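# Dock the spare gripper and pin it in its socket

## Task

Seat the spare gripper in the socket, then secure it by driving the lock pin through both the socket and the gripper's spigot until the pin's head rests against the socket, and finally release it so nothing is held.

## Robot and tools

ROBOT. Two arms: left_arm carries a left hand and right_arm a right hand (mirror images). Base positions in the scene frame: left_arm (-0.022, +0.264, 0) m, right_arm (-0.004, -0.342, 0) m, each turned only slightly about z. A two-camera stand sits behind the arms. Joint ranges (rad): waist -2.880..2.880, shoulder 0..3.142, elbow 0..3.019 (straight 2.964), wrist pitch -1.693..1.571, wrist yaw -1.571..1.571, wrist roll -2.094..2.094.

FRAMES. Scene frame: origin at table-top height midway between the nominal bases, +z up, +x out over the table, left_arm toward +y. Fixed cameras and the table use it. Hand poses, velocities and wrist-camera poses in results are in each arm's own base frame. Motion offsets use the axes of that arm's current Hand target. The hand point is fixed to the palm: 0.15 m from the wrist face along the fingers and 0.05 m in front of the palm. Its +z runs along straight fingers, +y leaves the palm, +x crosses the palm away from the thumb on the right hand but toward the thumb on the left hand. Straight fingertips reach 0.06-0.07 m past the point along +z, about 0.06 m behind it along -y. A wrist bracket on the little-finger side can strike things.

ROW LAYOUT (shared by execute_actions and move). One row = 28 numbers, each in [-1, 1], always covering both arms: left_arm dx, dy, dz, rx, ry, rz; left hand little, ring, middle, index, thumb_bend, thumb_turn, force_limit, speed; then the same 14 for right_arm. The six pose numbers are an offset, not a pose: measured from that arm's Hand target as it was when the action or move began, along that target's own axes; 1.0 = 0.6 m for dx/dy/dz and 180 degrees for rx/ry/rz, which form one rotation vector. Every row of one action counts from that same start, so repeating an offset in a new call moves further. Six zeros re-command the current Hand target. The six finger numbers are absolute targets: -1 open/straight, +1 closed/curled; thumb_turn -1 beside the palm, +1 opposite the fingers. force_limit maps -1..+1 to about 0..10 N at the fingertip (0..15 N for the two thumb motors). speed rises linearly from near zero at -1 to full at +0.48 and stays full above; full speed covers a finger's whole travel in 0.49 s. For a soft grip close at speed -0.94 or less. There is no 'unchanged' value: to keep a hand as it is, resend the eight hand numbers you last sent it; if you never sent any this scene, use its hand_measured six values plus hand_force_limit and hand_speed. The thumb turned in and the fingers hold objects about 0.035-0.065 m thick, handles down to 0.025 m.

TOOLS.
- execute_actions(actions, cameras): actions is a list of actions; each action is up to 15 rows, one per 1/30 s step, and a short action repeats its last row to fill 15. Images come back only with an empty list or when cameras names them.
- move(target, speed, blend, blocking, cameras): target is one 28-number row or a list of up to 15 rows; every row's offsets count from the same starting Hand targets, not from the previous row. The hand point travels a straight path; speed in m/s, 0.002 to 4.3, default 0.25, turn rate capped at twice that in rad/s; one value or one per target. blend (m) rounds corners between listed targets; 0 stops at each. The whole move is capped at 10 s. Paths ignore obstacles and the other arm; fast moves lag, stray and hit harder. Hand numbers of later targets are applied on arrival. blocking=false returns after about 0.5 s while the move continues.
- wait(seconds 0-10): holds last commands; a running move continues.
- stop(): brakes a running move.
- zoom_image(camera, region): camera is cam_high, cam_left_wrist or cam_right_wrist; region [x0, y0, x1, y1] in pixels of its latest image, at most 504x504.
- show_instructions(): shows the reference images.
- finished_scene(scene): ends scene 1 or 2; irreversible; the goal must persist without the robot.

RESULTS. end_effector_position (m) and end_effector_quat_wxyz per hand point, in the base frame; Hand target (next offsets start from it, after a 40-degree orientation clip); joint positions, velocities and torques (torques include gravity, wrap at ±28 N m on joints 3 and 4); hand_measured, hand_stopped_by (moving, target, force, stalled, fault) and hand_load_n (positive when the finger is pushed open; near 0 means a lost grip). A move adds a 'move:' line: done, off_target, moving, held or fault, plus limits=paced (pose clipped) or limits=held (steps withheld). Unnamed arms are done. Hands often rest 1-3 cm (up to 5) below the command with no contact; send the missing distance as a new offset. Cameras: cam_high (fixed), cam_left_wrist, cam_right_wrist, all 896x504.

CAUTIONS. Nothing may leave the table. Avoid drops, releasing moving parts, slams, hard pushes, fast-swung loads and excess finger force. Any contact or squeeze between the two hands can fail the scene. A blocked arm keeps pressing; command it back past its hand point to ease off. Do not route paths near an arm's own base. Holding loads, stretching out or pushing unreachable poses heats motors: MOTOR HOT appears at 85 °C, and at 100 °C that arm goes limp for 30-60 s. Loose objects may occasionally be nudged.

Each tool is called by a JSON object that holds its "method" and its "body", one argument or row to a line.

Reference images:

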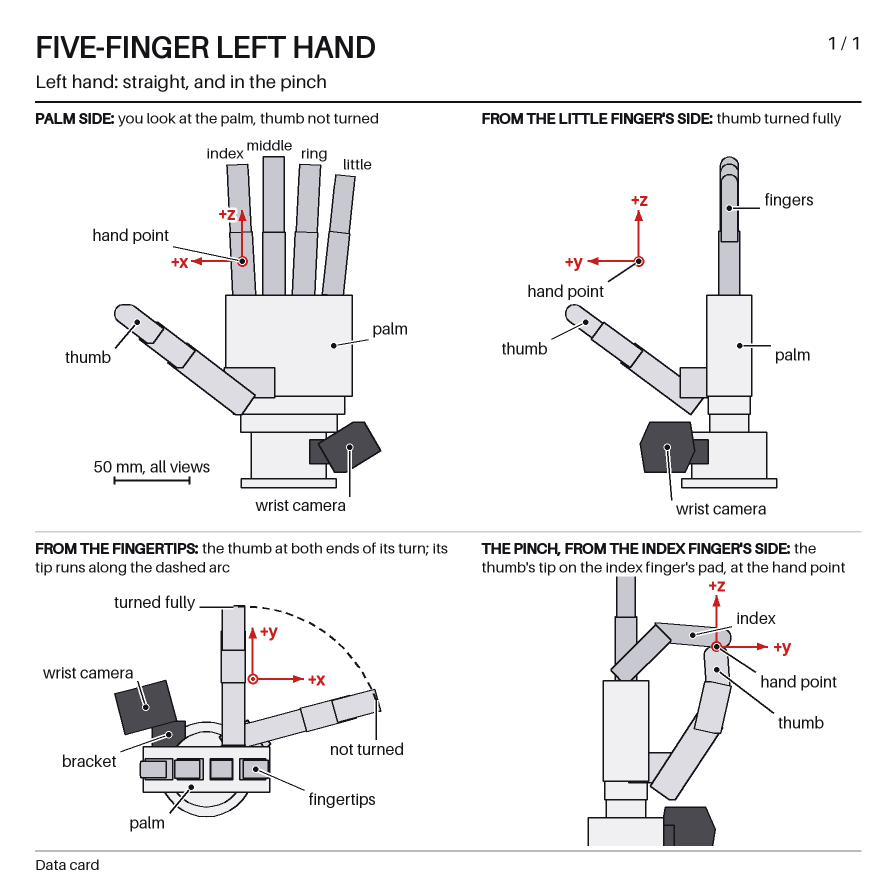

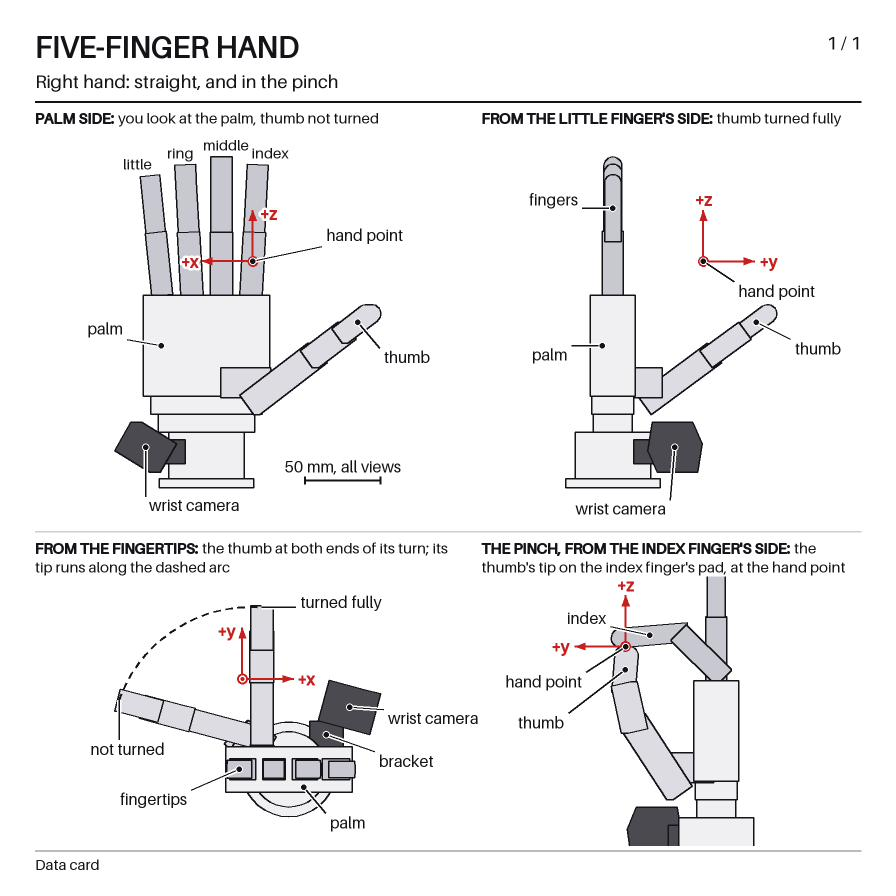

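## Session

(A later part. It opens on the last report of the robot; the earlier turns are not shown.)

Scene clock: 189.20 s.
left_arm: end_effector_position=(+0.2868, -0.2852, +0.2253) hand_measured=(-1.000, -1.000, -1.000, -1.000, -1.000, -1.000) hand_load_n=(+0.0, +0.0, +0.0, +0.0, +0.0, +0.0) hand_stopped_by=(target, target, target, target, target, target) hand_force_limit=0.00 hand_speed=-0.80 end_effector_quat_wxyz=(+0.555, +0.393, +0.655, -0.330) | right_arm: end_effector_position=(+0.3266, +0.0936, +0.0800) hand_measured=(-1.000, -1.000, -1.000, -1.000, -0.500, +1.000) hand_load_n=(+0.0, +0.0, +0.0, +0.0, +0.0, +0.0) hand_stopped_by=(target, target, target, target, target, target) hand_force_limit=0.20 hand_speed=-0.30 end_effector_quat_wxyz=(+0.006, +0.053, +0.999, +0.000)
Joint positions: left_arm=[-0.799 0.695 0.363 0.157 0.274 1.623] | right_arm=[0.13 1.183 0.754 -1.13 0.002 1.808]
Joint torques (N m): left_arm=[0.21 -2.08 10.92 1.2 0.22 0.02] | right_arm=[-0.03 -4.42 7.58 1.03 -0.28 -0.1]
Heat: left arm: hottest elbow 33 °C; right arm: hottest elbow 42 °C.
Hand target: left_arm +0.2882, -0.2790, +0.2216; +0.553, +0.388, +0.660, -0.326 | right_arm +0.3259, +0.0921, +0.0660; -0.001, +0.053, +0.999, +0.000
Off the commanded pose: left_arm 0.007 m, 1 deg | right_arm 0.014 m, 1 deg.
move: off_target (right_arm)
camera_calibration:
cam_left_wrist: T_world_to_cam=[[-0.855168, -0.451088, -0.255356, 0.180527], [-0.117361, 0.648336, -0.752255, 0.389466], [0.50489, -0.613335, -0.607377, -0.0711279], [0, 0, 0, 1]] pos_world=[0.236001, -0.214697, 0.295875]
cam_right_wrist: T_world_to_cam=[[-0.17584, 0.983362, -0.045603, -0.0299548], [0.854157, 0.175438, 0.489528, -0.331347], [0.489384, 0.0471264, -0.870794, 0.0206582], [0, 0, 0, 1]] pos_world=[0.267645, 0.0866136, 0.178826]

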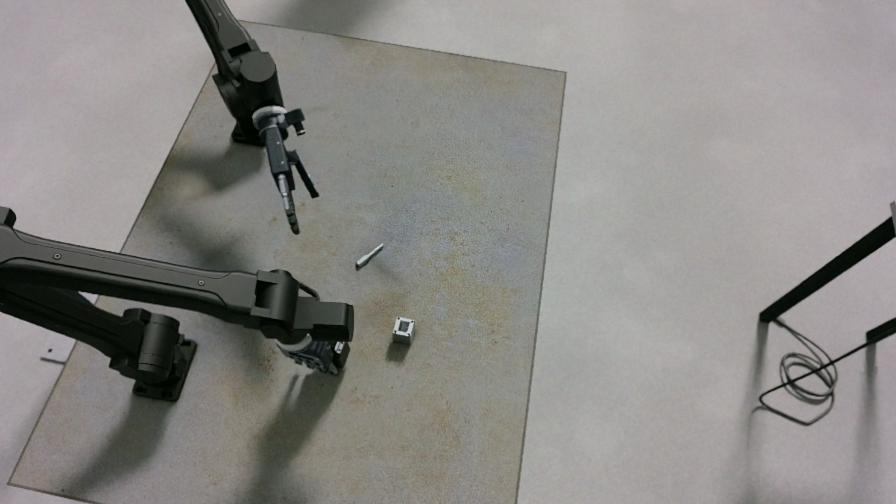

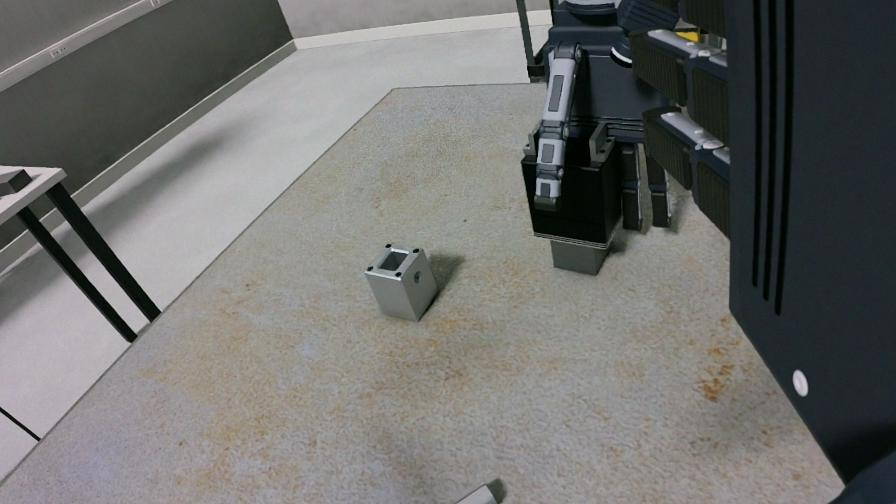

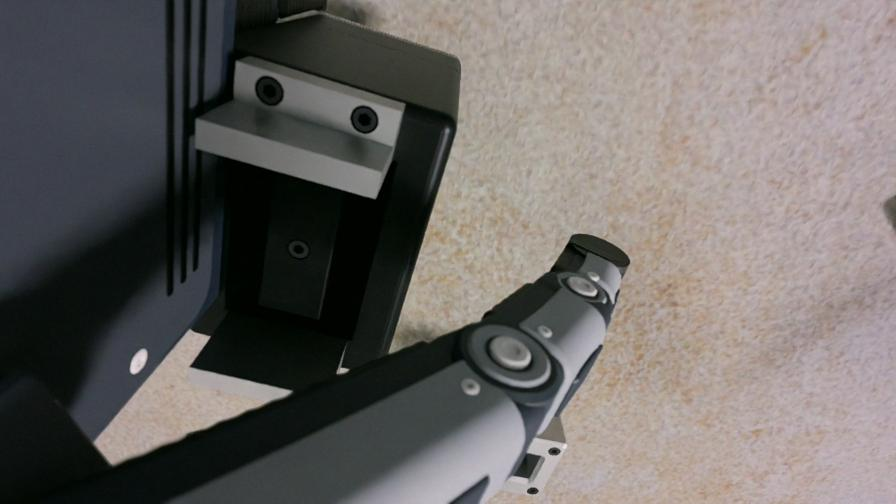

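{"method": "move", "body": {
  "target": [0,0,0,0,0,0,-1,-1,-1,-1,-1,-1,0,-0.8,0,0,0,0,0,0,-1,-1,-1,-1,0.0,1,1,-0.5]
}}

{"method": "move", "body": {
  "target": [0,0,0,0,0,0,-1,-1,-1,-1,-1,-1,0,-0.8,0,0,0,0,0,0,-1,-1,-1,-1,0.7,1,1,-0.8],
  "cameras": ["cam_right_wrist", "cam_left_wrist"]
}}

Scene clock: 193.57 s.
left_arm: end_effector_position=(+0.2868, -0.2852, +0.2253) hand_measured=(-1.000, -1.000, -1.000, -1.000, -1.000, -1.000) hand_load_n=(+0.0, +0.0, +0.0, +0.0, +0.0, +0.0) hand_stopped_by=(target, target, target, target, target, target) hand_force_limit=0.00 hand_speed=-0.80 end_effector_quat_wxyz=(+0.555, +0.393, +0.655, -0.330) | right_arm: end_effector_position=(+0.3266, +0.0936, +0.0800) hand_measured=(-1.000, -1.000, -1.000, -1.000, +0.000, +1.000) hand_load_n=(+0.0, +0.0, +0.0, +0.0, +0.0, +0.0) hand_stopped_by=(target, target, target, target, target, target) hand_force_limit=1.00 hand_speed=-0.50 end_effector_quat_wxyz=(+0.006, +0.053, +0.999, +0.000)
Joint positions: left_arm=[-0.799 0.695 0.363 0.157 0.274 1.623] | right_arm=[0.13 1.183 0.754 -1.13 0.002 1.808]
Joint torques (N m): left_arm=[0.32 -1.96 10.93 1.2 0.22 0.01] | right_arm=[0.09 -4.31 7.62 1.17 -0.31 -0.11]
Heat: left arm: hottest elbow 33 °C; right arm: hottest elbow 41 °C.
Hand target: left_arm +0.2882, -0.2790, +0.2216; +0.553, +0.388, +0.660, -0.326 | right_arm +0.3259, +0.0921, +0.0660; -0.001, +0.053, +0.999, +0.000
Off the commanded pose: left_arm 0.007 m, 1 deg | right_arm 0.014 m, 1 deg.
move: off_target (right_arm)

Scene clock: 194.17 s.
left_arm: end_effector_position=(+0.2868, -0.2852, +0.2253) hand_measured=(-1.000, -1.000, -1.000, -1.000, -1.000, -1.000) hand_load_n=(+0.0, +0.0, +0.0, +0.0, +0.0, +0.0) hand_stopped_by=(target, target, target, target, target, target) hand_force_limit=0.00 hand_speed=-0.80 end_effector_quat_wxyz=(+0.555, +0.393, +0.655, -0.330) | right_arm: end_effector_position=(+0.3267, +0.0936, +0.0800) hand_measured=(-1.000, -1.000, -1.000, -1.000, +0.090, +1.000) hand_load_n=(+0.0, +0.0, +0.5, +1.0, +15.0, +0.0) hand_stopped_by=(target, target, target, target, force, target) hand_force_limit=1.00 hand_speed=-0.80 end_effector_quat_wxyz=(+0.006, +0.053, +0.999, +0.000)
Joint positions: left_arm=[-0.799 0.695 0.363 0.157 0.274 1.623] | right_arm=[0.13 1.183 0.754 -1.13 0.002 1.808]
Joint torques (N m): left_arm=[0.38 -2.14 10.93 1.18 0.22 0.03] | right_arm=[0.32 -4.78 7.62 1.18 -0.28 -0.11]
Heat: left arm: hottest elbow 33 °C; right arm: hottest elbow 41 °C.
Hand target: left_arm +0.2882, -0.2790, +0.2216; +0.553, +0.388, +0.660, -0.326 | right_arm +0.3259, +0.0921, +0.0660; +0.000, +0.053, +0.999, +0.000
Off the commanded pose: left_arm 0.007 m, 1 deg | right_arm 0.014 m, 1 deg.
move: off_target (right_arm)
camera_calibration:
cam_left_wrist: T_world_to_cam=[[-0.855168, -0.451088, -0.255356, 0.180527], [-0.117361, 0.648336, -0.752255, 0.389466], [0.50489, -0.613335, -0.607377, -0.0711279], [0, 0, 0, 1]] pos_world=[0.236001, -0.214697, 0.295875]
cam_right_wrist: T_world_to_cam=[[-0.175828, 0.983361, -0.0456676, -0.0299289], [0.85398, 0.175442, 0.489835, -0.331439], [0.489697, 0.0471276, -0.870618, 0.0204935], [0, 0, 0, 1]] pos_world=[0.267744, 0.0866136, 0.178826]
Images, in order (width x height): cam_left_wrist 896x504, cam_right_wrist 896x504.

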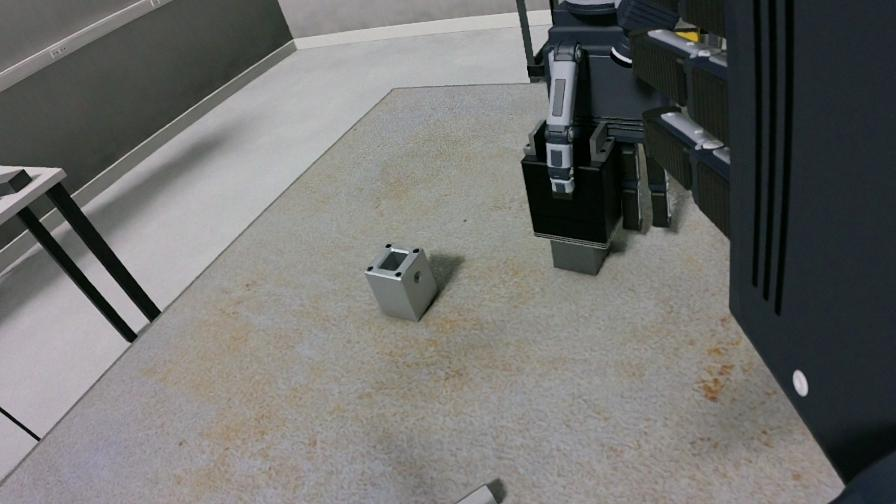

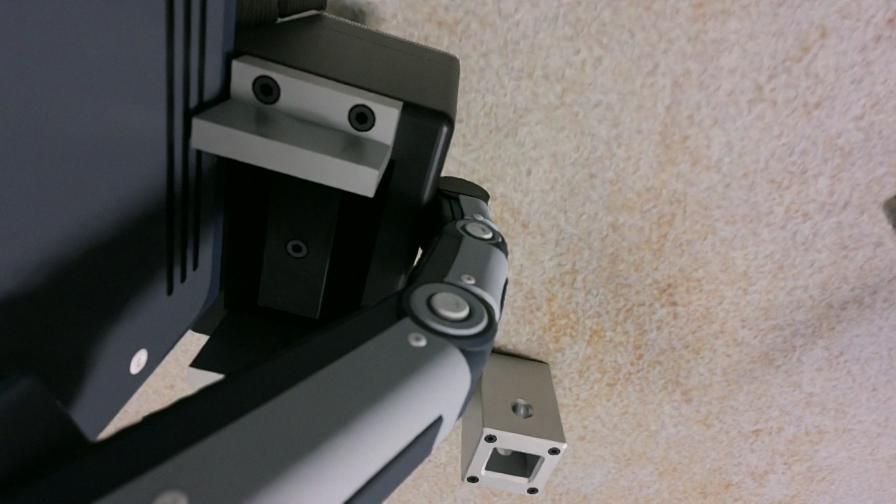

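{"method": "move", "body": {
  "target": [
    [0,0,0,0,0,0,-1,-1,-1,-1,-1,-1,0,-0.8,-0.0199,0.0021,-0.0417,0,0,0,-1,-1,-1,-1,0.7,1,1,-0.8],
    [0,0,0,0,0,0,-1,-1,-1,-1,-1,-1,0,-0.8,-0.0232,0.0025,-0.0833,0,0,0,-1,-1,-1,-1,0.7,1,1,-0.8]
  ],
  "speed": 0.03,
  "blend": 0.005,
  "cameras": ["cam_right_wrist", "cam_left_wrist"]
}}

Scene clock: 199.43 s.
left_arm: end_effector_position=(+0.2868, -0.2852, +0.2253) hand_measured=(-1.000, -1.000, -1.000, -1.000, -1.000, -1.000) hand_load_n=(+0.0, +0.0, +0.0, +0.0, +0.0, +0.0) hand_stopped_by=(target, target, target, target, target, target) hand_force_limit=0.00 hand_speed=-0.80 end_effector_quat_wxyz=(+0.555, +0.393, +0.655, -0.330) | right_arm: end_effector_position=(+0.3231, +0.0930, +0.0923) hand_measured=(-1.000, -1.000, -1.000, -1.000, +0.090, +1.000) hand_load_n=(+0.0, +0.0, +0.0, +0.0, +12.0, +2.0) hand_stopped_by=(target, target, target, target, force, target) hand_force_limit=1.00 hand_speed=-0.80 end_effector_quat_wxyz=(-0.019, +0.052, +0.998, -0.005)
Joint positions: left_arm=[-0.799 0.695 0.363 0.157 0.274 1.623] | right_arm=[0.13 1.194 0.804 -1.219 0.003 1.806]
Joint torques (N m): left_arm=[0.5 -1.9 10.93 1.14 0.21 0.02] | right_arm=[-0.44 -7.47 14.01 -0.96 -0.3 -0.13]
Heat: left arm: hottest elbow 33 °C; right arm: hottest elbow 41 °C.
Hand target: left_arm +0.2882, -0.2790, +0.2216; +0.553, +0.388, +0.660, -0.326 | right_arm +0.3400, +0.0921, +0.1160; -0.001, +0.053, +0.999, +0.000
Off the commanded pose: left_arm 0.007 m, 1 deg | right_arm 0.029 m, 2 deg.
move: off_target (right_arm)
camera_calibration:
cam_left_wrist: T_world_to_cam=[[-0.855168, -0.451088, -0.255356, 0.180527], [-0.117361, 0.648336, -0.752255, 0.389466], [0.50489, -0.613335, -0.607377, -0.0711279], [0, 0, 0, 1]] pos_world=[0.236001, -0.214697, 0.295875]
cam_right_wrist: T_world_to_cam=[[-0.179999, 0.982684, -0.0439632, -0.028251], [0.877114, 0.180572, 0.445045, -0.338029], [0.445277, 0.0415471, -0.894428, 0.0500181], [0, 0, 0, 1]] pos_world=[0.269133, 0.0867224, 0.193934]
Images, in order (width x height): cam_left_wrist 896x504, cam_right_wrist 896x504.

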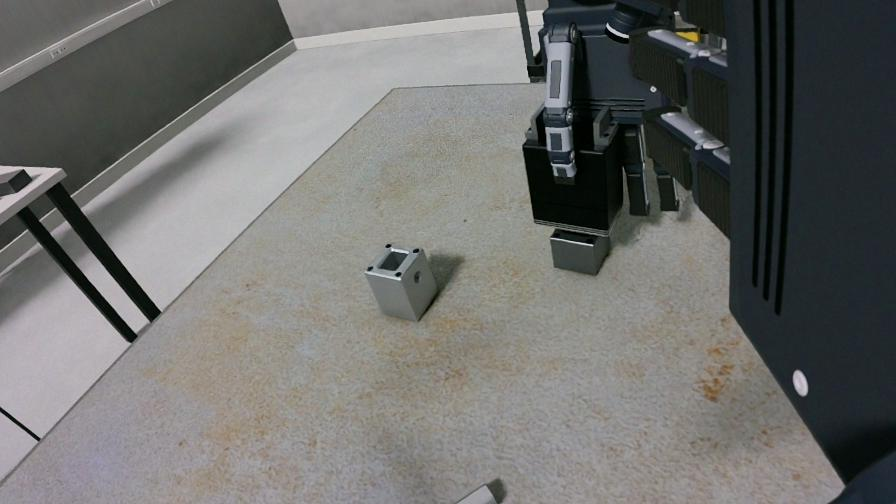

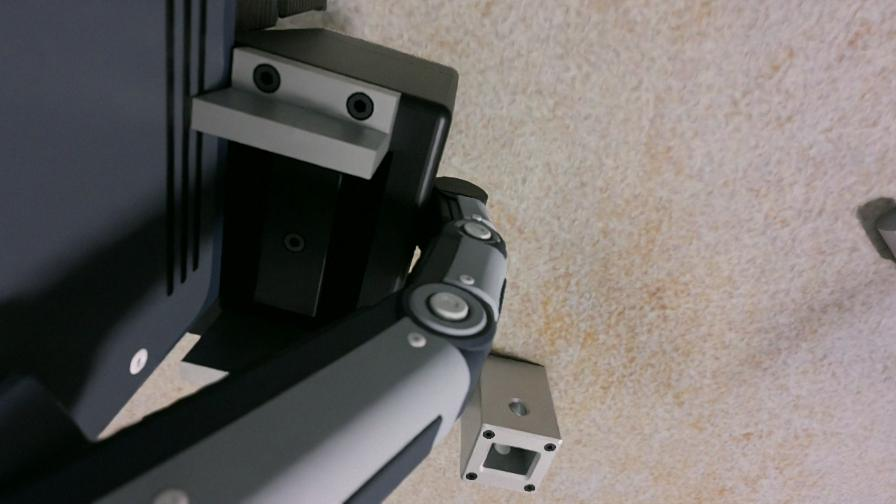

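{"method": "zoom_image", "body": {
  "camera": "cam_left_wrist",
  "region": [500, 90, 700, 290]
}}

Scaled by 2.520 from the camera's 896x504 image, which has a finer 1280x720 frame.

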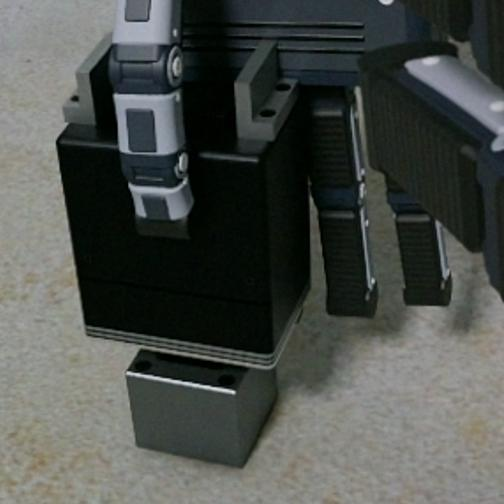

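{"method": "move", "body": {
  "target": [0,0,0,0,0,0,-1,-1,-1,-1,-1,-1,0,-0.8,-0.0066,0.0007,-0.0917,0,-0.0111,0,-1,-1,-1,-1,0.7,1,1,-0.8],
  "speed": 0.04,
  "cameras": ["all"]
}}

{"method": "zoom_image", "body": {
  "camera": "cam_left_wrist",
  "region": [500, 50, 700, 290]
}}

Scene clock: 205.23 s.
left_arm: end_effector_position=(+0.2868, -0.2852, +0.2253) hand_measured=(-1.000, -1.000, -1.000, -1.000, -1.000, -1.000) hand_load_n=(+0.0, +0.0, +0.0, +0.0, +0.0, +0.0) hand_stopped_by=(target, target, target, target, target, target) hand_force_limit=0.00 hand_speed=-0.80 end_effector_quat_wxyz=(+0.555, +0.393, +0.655, -0.330) | right_arm: end_effector_position=(+0.3224, +0.0922, +0.1390) hand_measured=(-1.000, -1.000, -1.000, -1.000, +0.090, +1.000) hand_load_n=(+0.0, +0.0, +0.0, +0.0, +12.0, +2.0) hand_stopped_by=(target, target, target, target, force, target) hand_force_limit=1.00 hand_speed=-0.80 end_effector_quat_wxyz=(-0.017, +0.052, +0.998, -0.007)
Joint positions: left_arm=[-0.799 0.695 0.363 0.157 0.274 1.623] | right_arm=[0.13 1.146 0.895 -1.358 0.007 1.806]
Joint torques (N m): left_arm=[0.44 -2.02 10.89 1.2 0.21 0.02] | right_arm=[-0.44 -7.59 15.47 -0.54 -0.15 -0.09]
Heat: left arm: hottest elbow 33 °C; right arm: hottest elbow 41 °C.
Hand target: left_arm +0.2882, -0.2790, +0.2216; +0.553, +0.388, +0.660, -0.326 | right_arm +0.3441, +0.0921, +0.1711; +0.017, +0.053, +0.998, -0.001
Off the commanded pose: left_arm 0.007 m, 1 deg | right_arm 0.039 m, 4 deg.
move: off_target (right_arm)
camera_calibration:
cam_left_wrist: T_world_to_cam=[[-0.855168, -0.451088, -0.255356, 0.180527], [-0.117361, 0.648336, -0.752255, 0.389466], [0.50489, -0.613335, -0.607377, -0.0711279], [0, 0, 0, 1]] pos_world=[0.236001, -0.214697, 0.295875]
cam_right_wrist: T_world_to_cam=[[-0.179974, 0.982509, -0.0478062, -0.0249656], [0.875855, 0.18218, 0.446865, -0.358033], [0.447758, 0.0385525, -0.893323, 0.0914869], [0, 0, 0, 1]] pos_world=[0.268128, 0.0862284, 0.240526]

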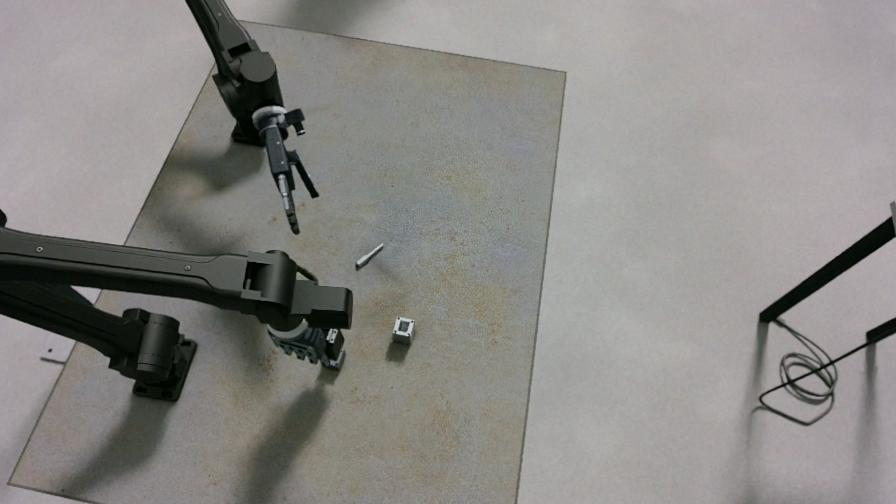

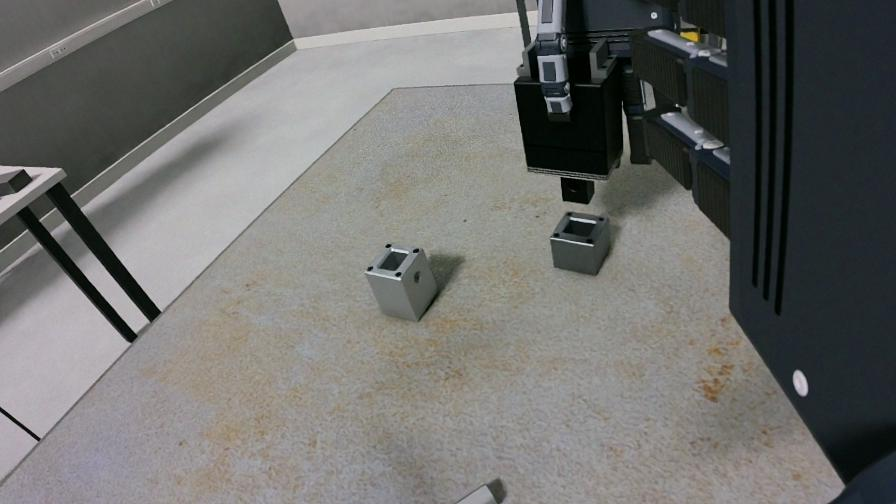

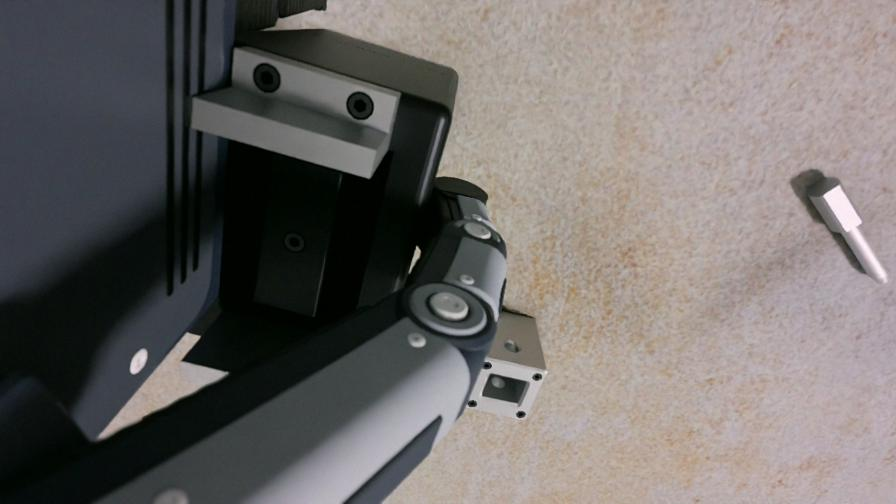

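Scaled by 2.100 from the camera's 896x504 image, which has a finer 1280x720 frame.

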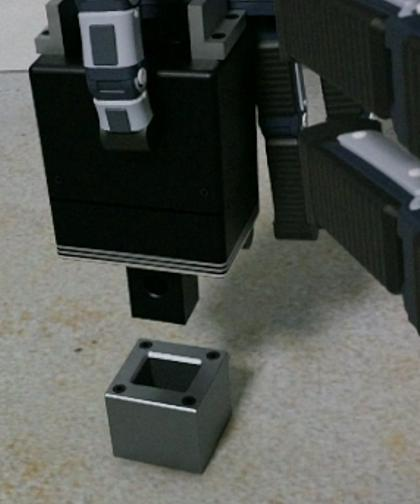

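{"method": "move", "body": {
  "target": [
    [0,0,0,0,0,0,-1,-1,-1,-1,-1,-1,0,-0.8,-0.0016,0,-0.0483,0,0,0,-1,-1,-1,-1,0.7,1,1,-0.8],
    [0,0,0,0,0,0,-1,-1,-1,-1,-1,-1,0,-0.8,-0.0943,0.103,-0.0452,-0.0089,0.0083,-0.5196,-1,-1,-1,-1,0.7,1,1,-0.8]
  ],
  "speed": 0.12,
  "blend": 0.01,
  "cameras": ["all"]
}}

Scene clock: 224.17 s.
left_arm: end_effector_position=(+0.2868, -0.2852, +0.2253) hand_measured=(-1.000, -1.000, -1.000, -1.000, -1.000, -1.000) hand_load_n=(+0.0, +0.0, -0.5, +0.0, +0.0, +0.0) hand_stopped_by=(target, target, target, target, target, target) hand_force_limit=0.00 hand_speed=-0.80 end_effector_quat_wxyz=(+0.555, +0.393, +0.655, -0.330) | right_arm: end_effector_position=(+0.3893, +0.1376, +0.1822) hand_measured=(-1.000, -1.000, -1.000, -1.000, +0.090, +1.000) hand_load_n=(+0.0, +0.0, +0.0, +0.0, +12.0, +2.0) hand_stopped_by=(target, target, target, target, force, target) hand_force_limit=1.00 hand_speed=-0.80 end_effector_quat_wxyz=(+0.018, +0.683, -0.730, -0.010)
Joint positions: left_arm=[-0.799 0.695 0.363 0.157 0.274 1.623] | right_arm=[0.228 1.579 1.42 -1.454 0.002 0.295]
Joint torques (N m): left_arm=[0.21 -1.96 10.97 1.18 0.21 0.02] | right_arm=[2.08 -12.22 15.64 -0.64 -0.24 -0.09]
Heat: left arm: hottest elbow 34 °C; right arm: hottest elbow 44 °C.
Hand target: left_arm +0.2882, -0.2790, +0.2216; +0.553, +0.388, +0.660, -0.326 | right_arm +0.4059, +0.1476, +0.2002; +0.000, +0.691, -0.723, +0.000
Off the commanded pose: left_arm 0.007 m, 1 deg | right_arm 0.026 m, 3 deg.
move: off_target (right_arm)
camera_calibration:
cam_left_wrist: T_world_to_cam=[[-0.855168, -0.451088, -0.255356, 0.180527], [-0.117361, 0.648336, -0.752255, 0.389466], [0.50489, -0.613335, -0.607377, -0.0711279], [0, 0, 0, 1]] pos_world=[0.236001, -0.214697, 0.295875]
cam_right_wrist: T_world_to_cam=[[-0.976542, -0.215324, -0.00104212, 0.410974], [-0.189559, 0.857378, 0.478509, -0.128106], [-0.102141, 0.467481, -0.878082, 0.250615], [0, 0, 0, 1]] pos_world=[0.402648, 0.0811697, 0.281789]

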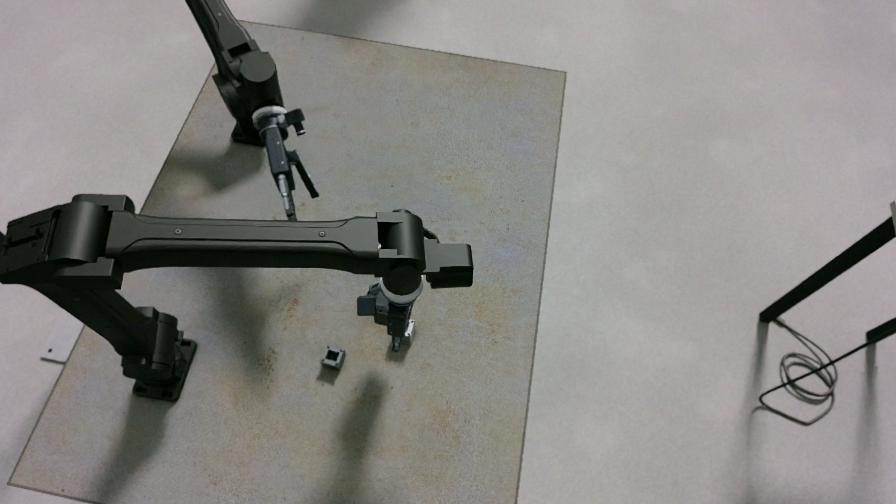

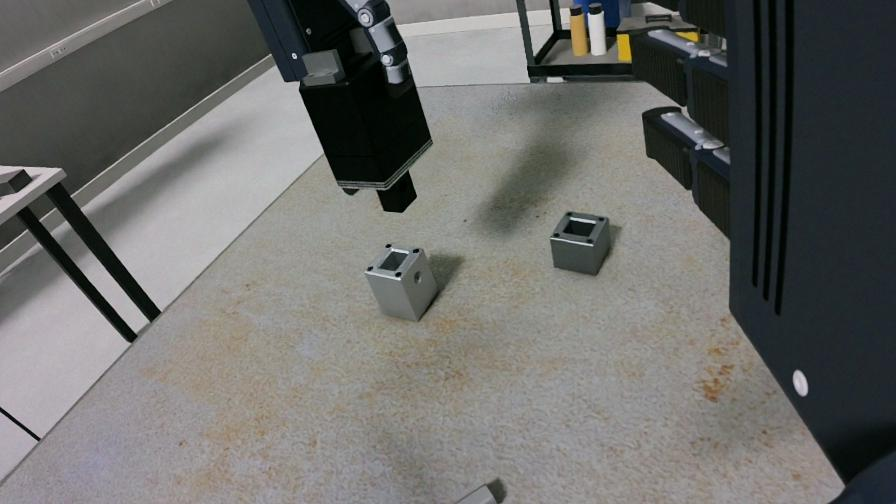

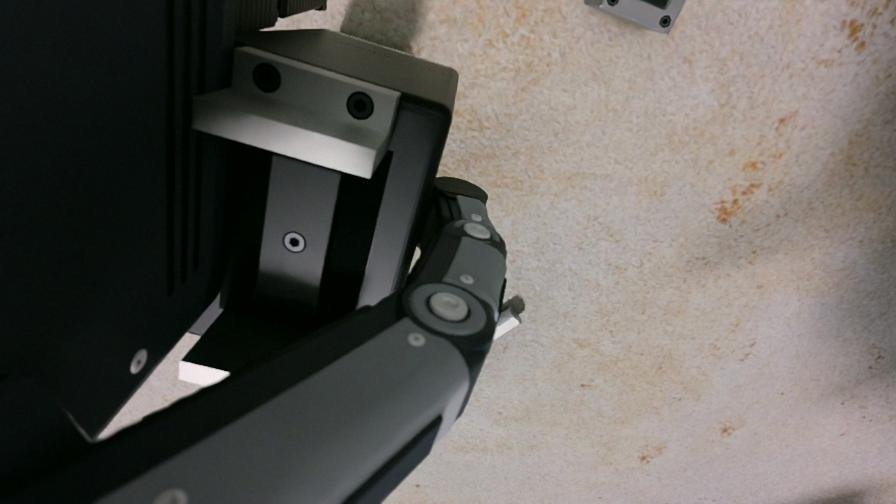

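{"method": "zoom_image", "body": {
  "camera": "cam_left_wrist",
  "region": [280, 20, 500, 340]
}}

{"method": "zoom_image", "body": {
  "camera": "cam_high",
  "region": [340, 260, 460, 380]
}}

Scaled by 1.575 from the camera's 896x504 image, which has a finer 1280x720 frame.

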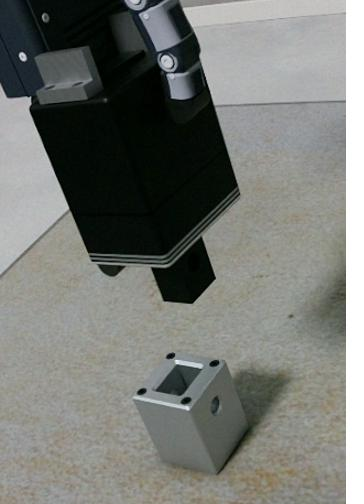

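Scaled by 4.200 from the camera's 896x504 image, which has a finer 1280x720 frame.

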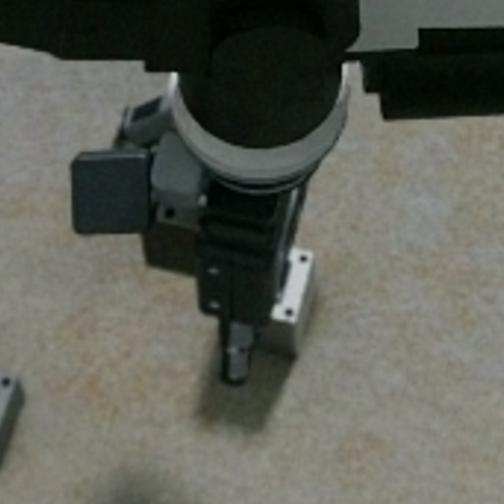

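{"method": "zoom_image", "body": {
  "camera": "cam_left_wrist",
  "region": [290, 70, 440, 220]
}}

{"method": "zoom_image", "body": {
  "camera": "cam_left_wrist",
  "region": [350, 220, 450, 340]
}}

Scaled by 3.360 from the camera's 896x504 image, which has a finer 1280x720 frame.

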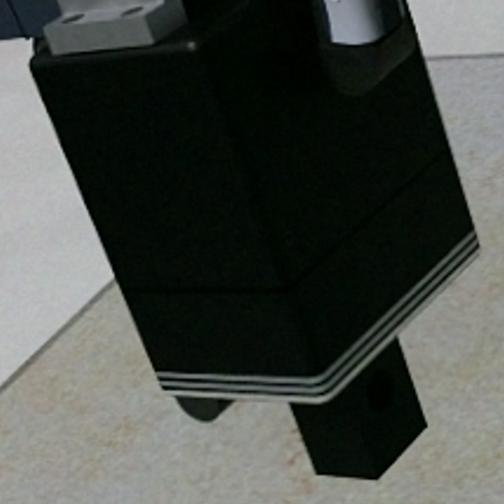

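Scaled by 4.200 from the camera's 896x504 image, which has a finer 1280x720 frame.

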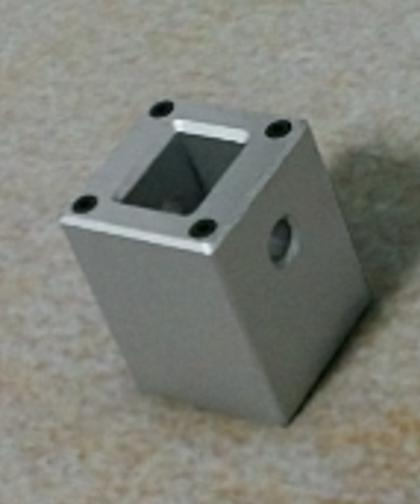

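{"method": "move", "body": {
  "target": [0,0,0,0,0,0,-1,-1,-1,-1,-1,-1,0,-0.8,-0.0145,-0.0095,0.087,0.0083,0,-0.0094,-1,-1,-1,-1,0.7,1,1,-0.8],
  "speed": 0.06,
  "cameras": ["all"]
}}

{"method": "zoom_image", "body": {
  "camera": "cam_left_wrist",
  "region": [330, 130, 470, 340]
}}

{"method": "zoom_image", "body": {
  "camera": "cam_high",
  "region": [360, 280, 440, 360]
}}

Scene clock: 257.40 s.
left_arm: end_effector_position=(+0.2868, -0.2852, +0.2253) hand_measured=(-1.000, -1.000, -1.000, -1.000, -1.000, -1.000) hand_load_n=(+0.0, +0.0, +0.0, +0.0, +0.0, +0.0) hand_stopped_by=(target, target, target, target, target, target) hand_force_limit=0.00 hand_speed=-0.80 end_effector_quat_wxyz=(+0.555, +0.393, +0.655, -0.330) | right_arm: end_effector_position=(+0.4124, +0.1500, +0.1527) hand_measured=(-1.000, -1.000, -1.000, -1.000, +0.090, +1.000) hand_load_n=(+0.0, +0.0, +0.0, +0.0, +12.0, +2.0) hand_stopped_by=(target, target, target, target, force, target) hand_force_limit=1.00 hand_speed=-0.80 end_effector_quat_wxyz=(-0.009, +0.694, -0.720, +0.009)
Joint positions: left_arm=[-0.799 0.695 0.363 0.157 0.274 1.623] | right_arm=[0.247 1.615 1.395 -1.326 0.007 0.284]
Joint torques (N m): left_arm=[0.38 -1.96 10.92 1.13 0.22 0.03] | right_arm=[2.2 -13.33 9.62 0.34 -0.13 -0.06]
Heat: left arm: hottest elbow 34 °C; right arm: hottest elbow 45 °C.
Hand target: left_arm +0.2882, -0.2790, +0.2216; +0.553, +0.388, +0.660, -0.326 | right_arm +0.4120, +0.1561, +0.1480; -0.009, +0.702, -0.712, +0.009
Off the commanded pose: left_arm 0.007 m, 1 deg | right_arm 0.008 m, 1 deg.
move: done
camera_calibration:
cam_left_wrist: T_world_to_cam=[[-0.855168, -0.451088, -0.255356, 0.180527], [-0.117361, 0.648336, -0.752255, 0.389466], [0.50489, -0.613335, -0.607377, -0.0711279], [0, 0, 0, 1]] pos_world=[0.236001, -0.214697, 0.295875]
cam_right_wrist: T_world_to_cam=[[-0.967395, -0.244242, -0.0670327, 0.446775], [-0.246318, 0.845679, 0.473449, -0.0943599], [-0.0589477, 0.474523, -0.878267, 0.202471], [0, 0, 0, 1]] pos_world=[0.4209, 0.0928423, 0.252446]

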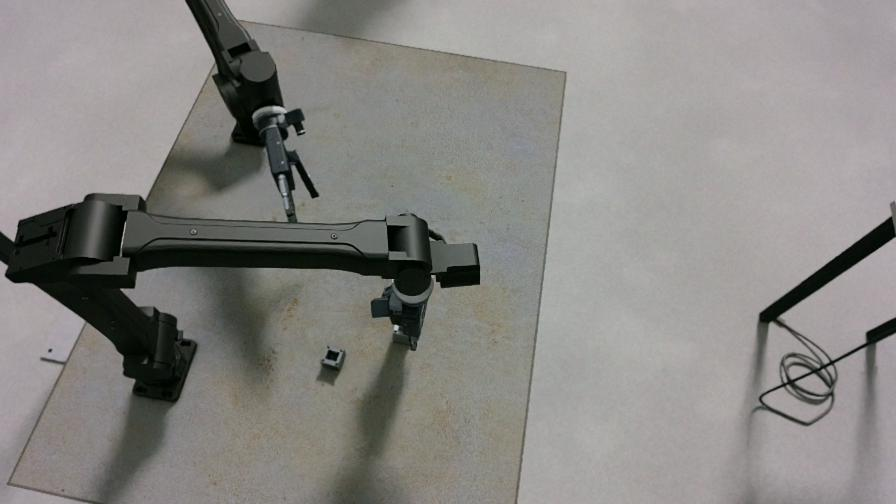

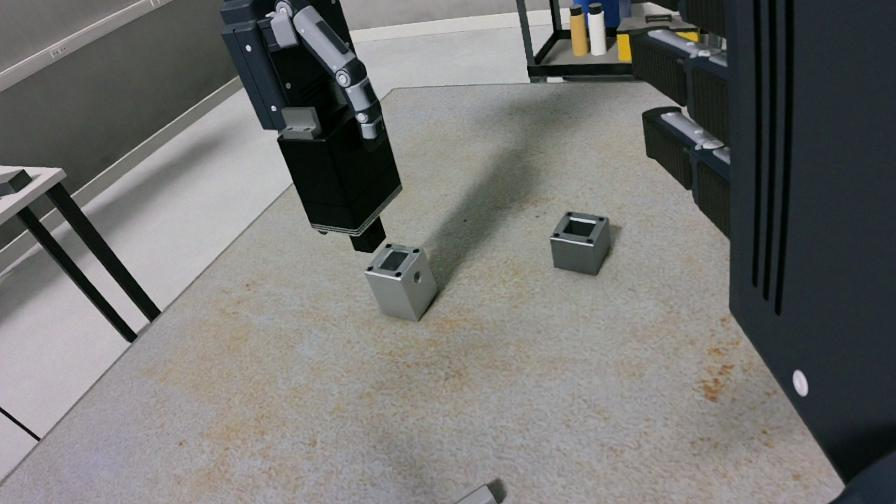

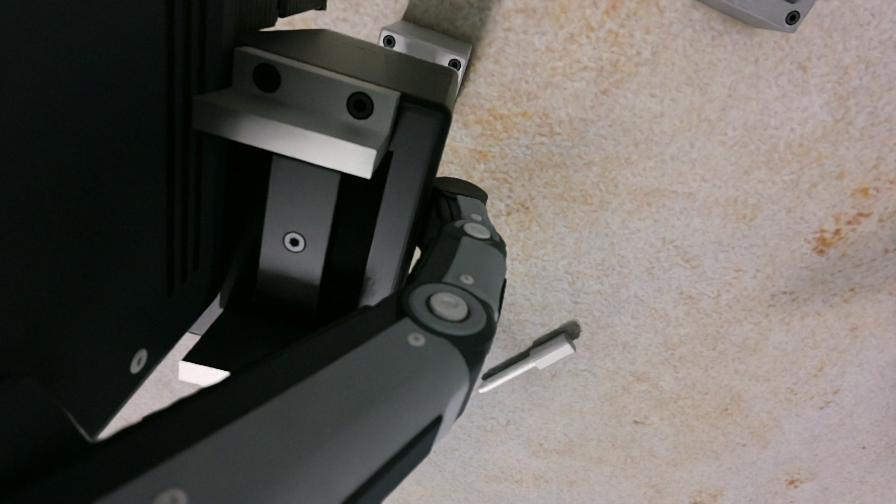

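Scaled by 2.400 from the camera's 896x504 image, which has a finer 1280x720 frame.

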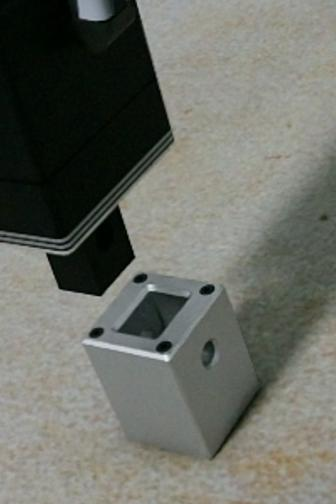

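Scaled by 6.300 from the camera's 896x504 image, which has a finer 1280x720 frame.

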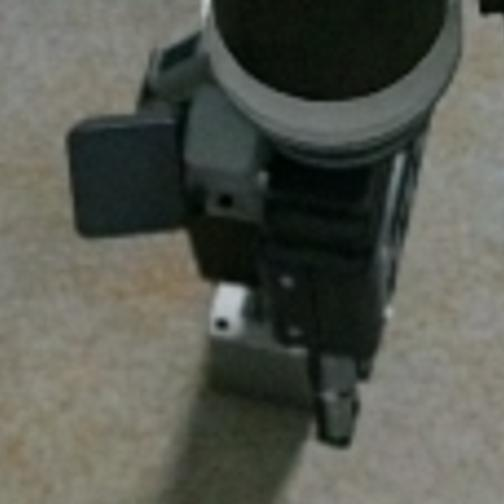

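{"method": "move", "body": {
  "target": [0,0,0,0,0,0,-1,-1,-1,-1,-1,-1,0,-0.8,0.0245,0.0108,0.013,-0.0191,0,0,-1,-1,-1,-1,0.7,1,1,-0.8],
  "speed": 0.05,
  "cameras": ["cam_left_wrist", "cam_right_wrist"]
}}

{"method": "zoom_image", "body": {
  "camera": "cam_left_wrist",
  "region": [270, 120, 460, 340]
}}

Scene clock: 267.87 s.
left_arm: end_effector_position=(+0.2868, -0.2852, +0.2253) hand_measured=(-1.000, -1.000, -1.000, -1.000, -1.000, -1.000) hand_load_n=(+0.0, +0.0, -0.5, +0.0, +0.0, +0.0) hand_stopped_by=(target, target, target, target, target, target) hand_force_limit=0.00 hand_speed=-0.80 end_effector_quat_wxyz=(+0.555, +0.393, +0.655, -0.330) | right_arm: end_effector_position=(+0.4096, +0.1484, +0.1456) hand_measured=(-1.000, -1.000, -1.000, -1.000, +0.090, +1.000) hand_load_n=(+0.0, +0.0, +0.0, +0.0, +12.0, +2.0) hand_stopped_by=(target, target, target, target, force, target) hand_force_limit=1.00 hand_speed=-0.80 end_effector_quat_wxyz=(+0.000, +0.704, -0.710, -0.003)
Joint positions: left_arm=[-0.799 0.695 0.363 0.157 0.274 1.623] | right_arm=[0.243 1.635 1.395 -1.335 -0.005 0.253]
Joint torques (N m): left_arm=[0.44 -2.08 10.92 1.17 0.21 0.01] | right_arm=[-0.44 -13.45 9.16 -0.53 -0.29 -0.09]
Heat: left arm: hottest elbow 34 °C; right arm: hottest elbow 44 °C.
Hand target: left_arm +0.2882, -0.2790, +0.2216; +0.553, +0.388, +0.660, -0.326 | right_arm +0.4055, +0.1415, +0.1399; +0.012, +0.702, -0.712, -0.012
Off the commanded pose: left_arm 0.007 m, 1 deg | right_arm 0.010 m, 2 deg.
move: done
camera_calibration:
cam_left_wrist: T_world_to_cam=[[-0.855168, -0.451088, -0.255356, 0.180527], [-0.117361, 0.648336, -0.752255, 0.389466], [0.50489, -0.613335, -0.607377, -0.0711279], [0, 0, 0, 1]] pos_world=[0.236001, -0.214697, 0.295875]
cam_right_wrist: T_world_to_cam=[[-0.961761, -0.271048, -0.0393519, 0.440786], [-0.255622, 0.836708, 0.484332, -0.0867557], [-0.098351, 0.475871, -0.873999, 0.212106], [0, 0, 0, 1]] pos_world=[0.422615, 0.0911284, 0.244744]
Images, in order (width x height): cam_left_wrist 896x504, cam_right_wrist 896x504.

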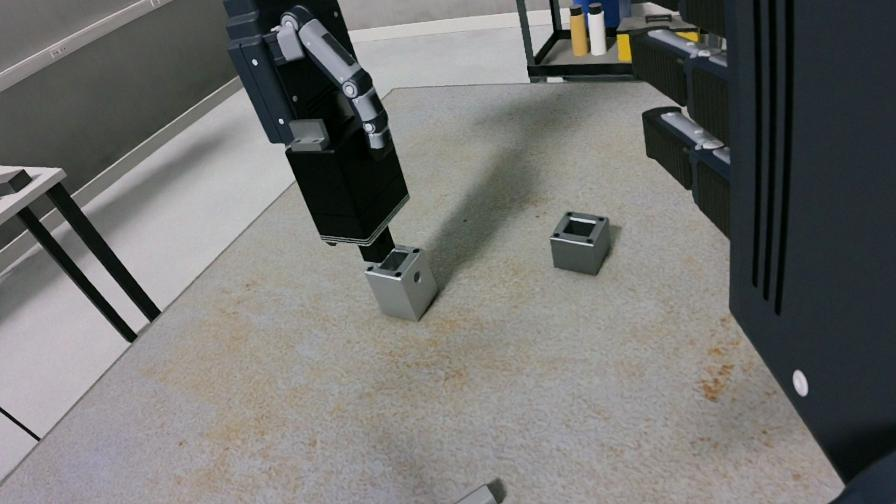

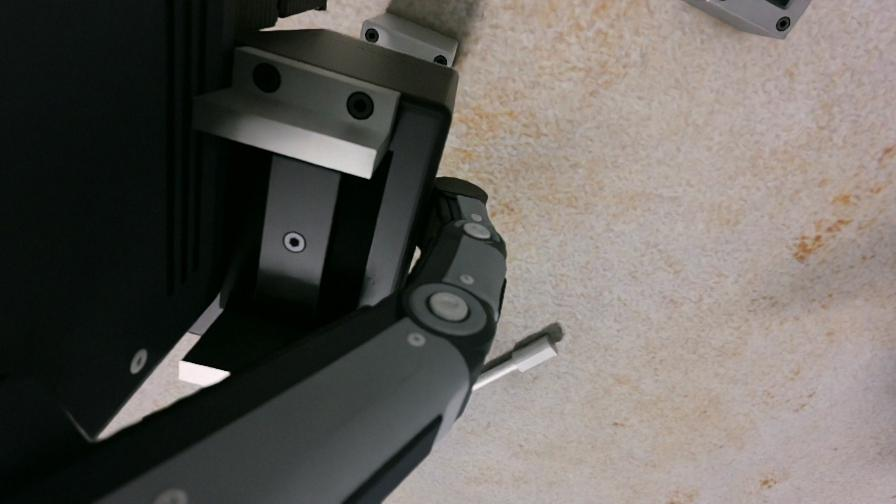

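Scaled by 2.291 from the camera's 896x504 image, which has a finer 1280x720 frame.

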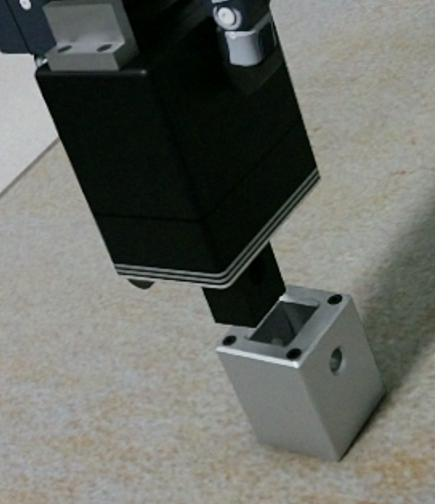

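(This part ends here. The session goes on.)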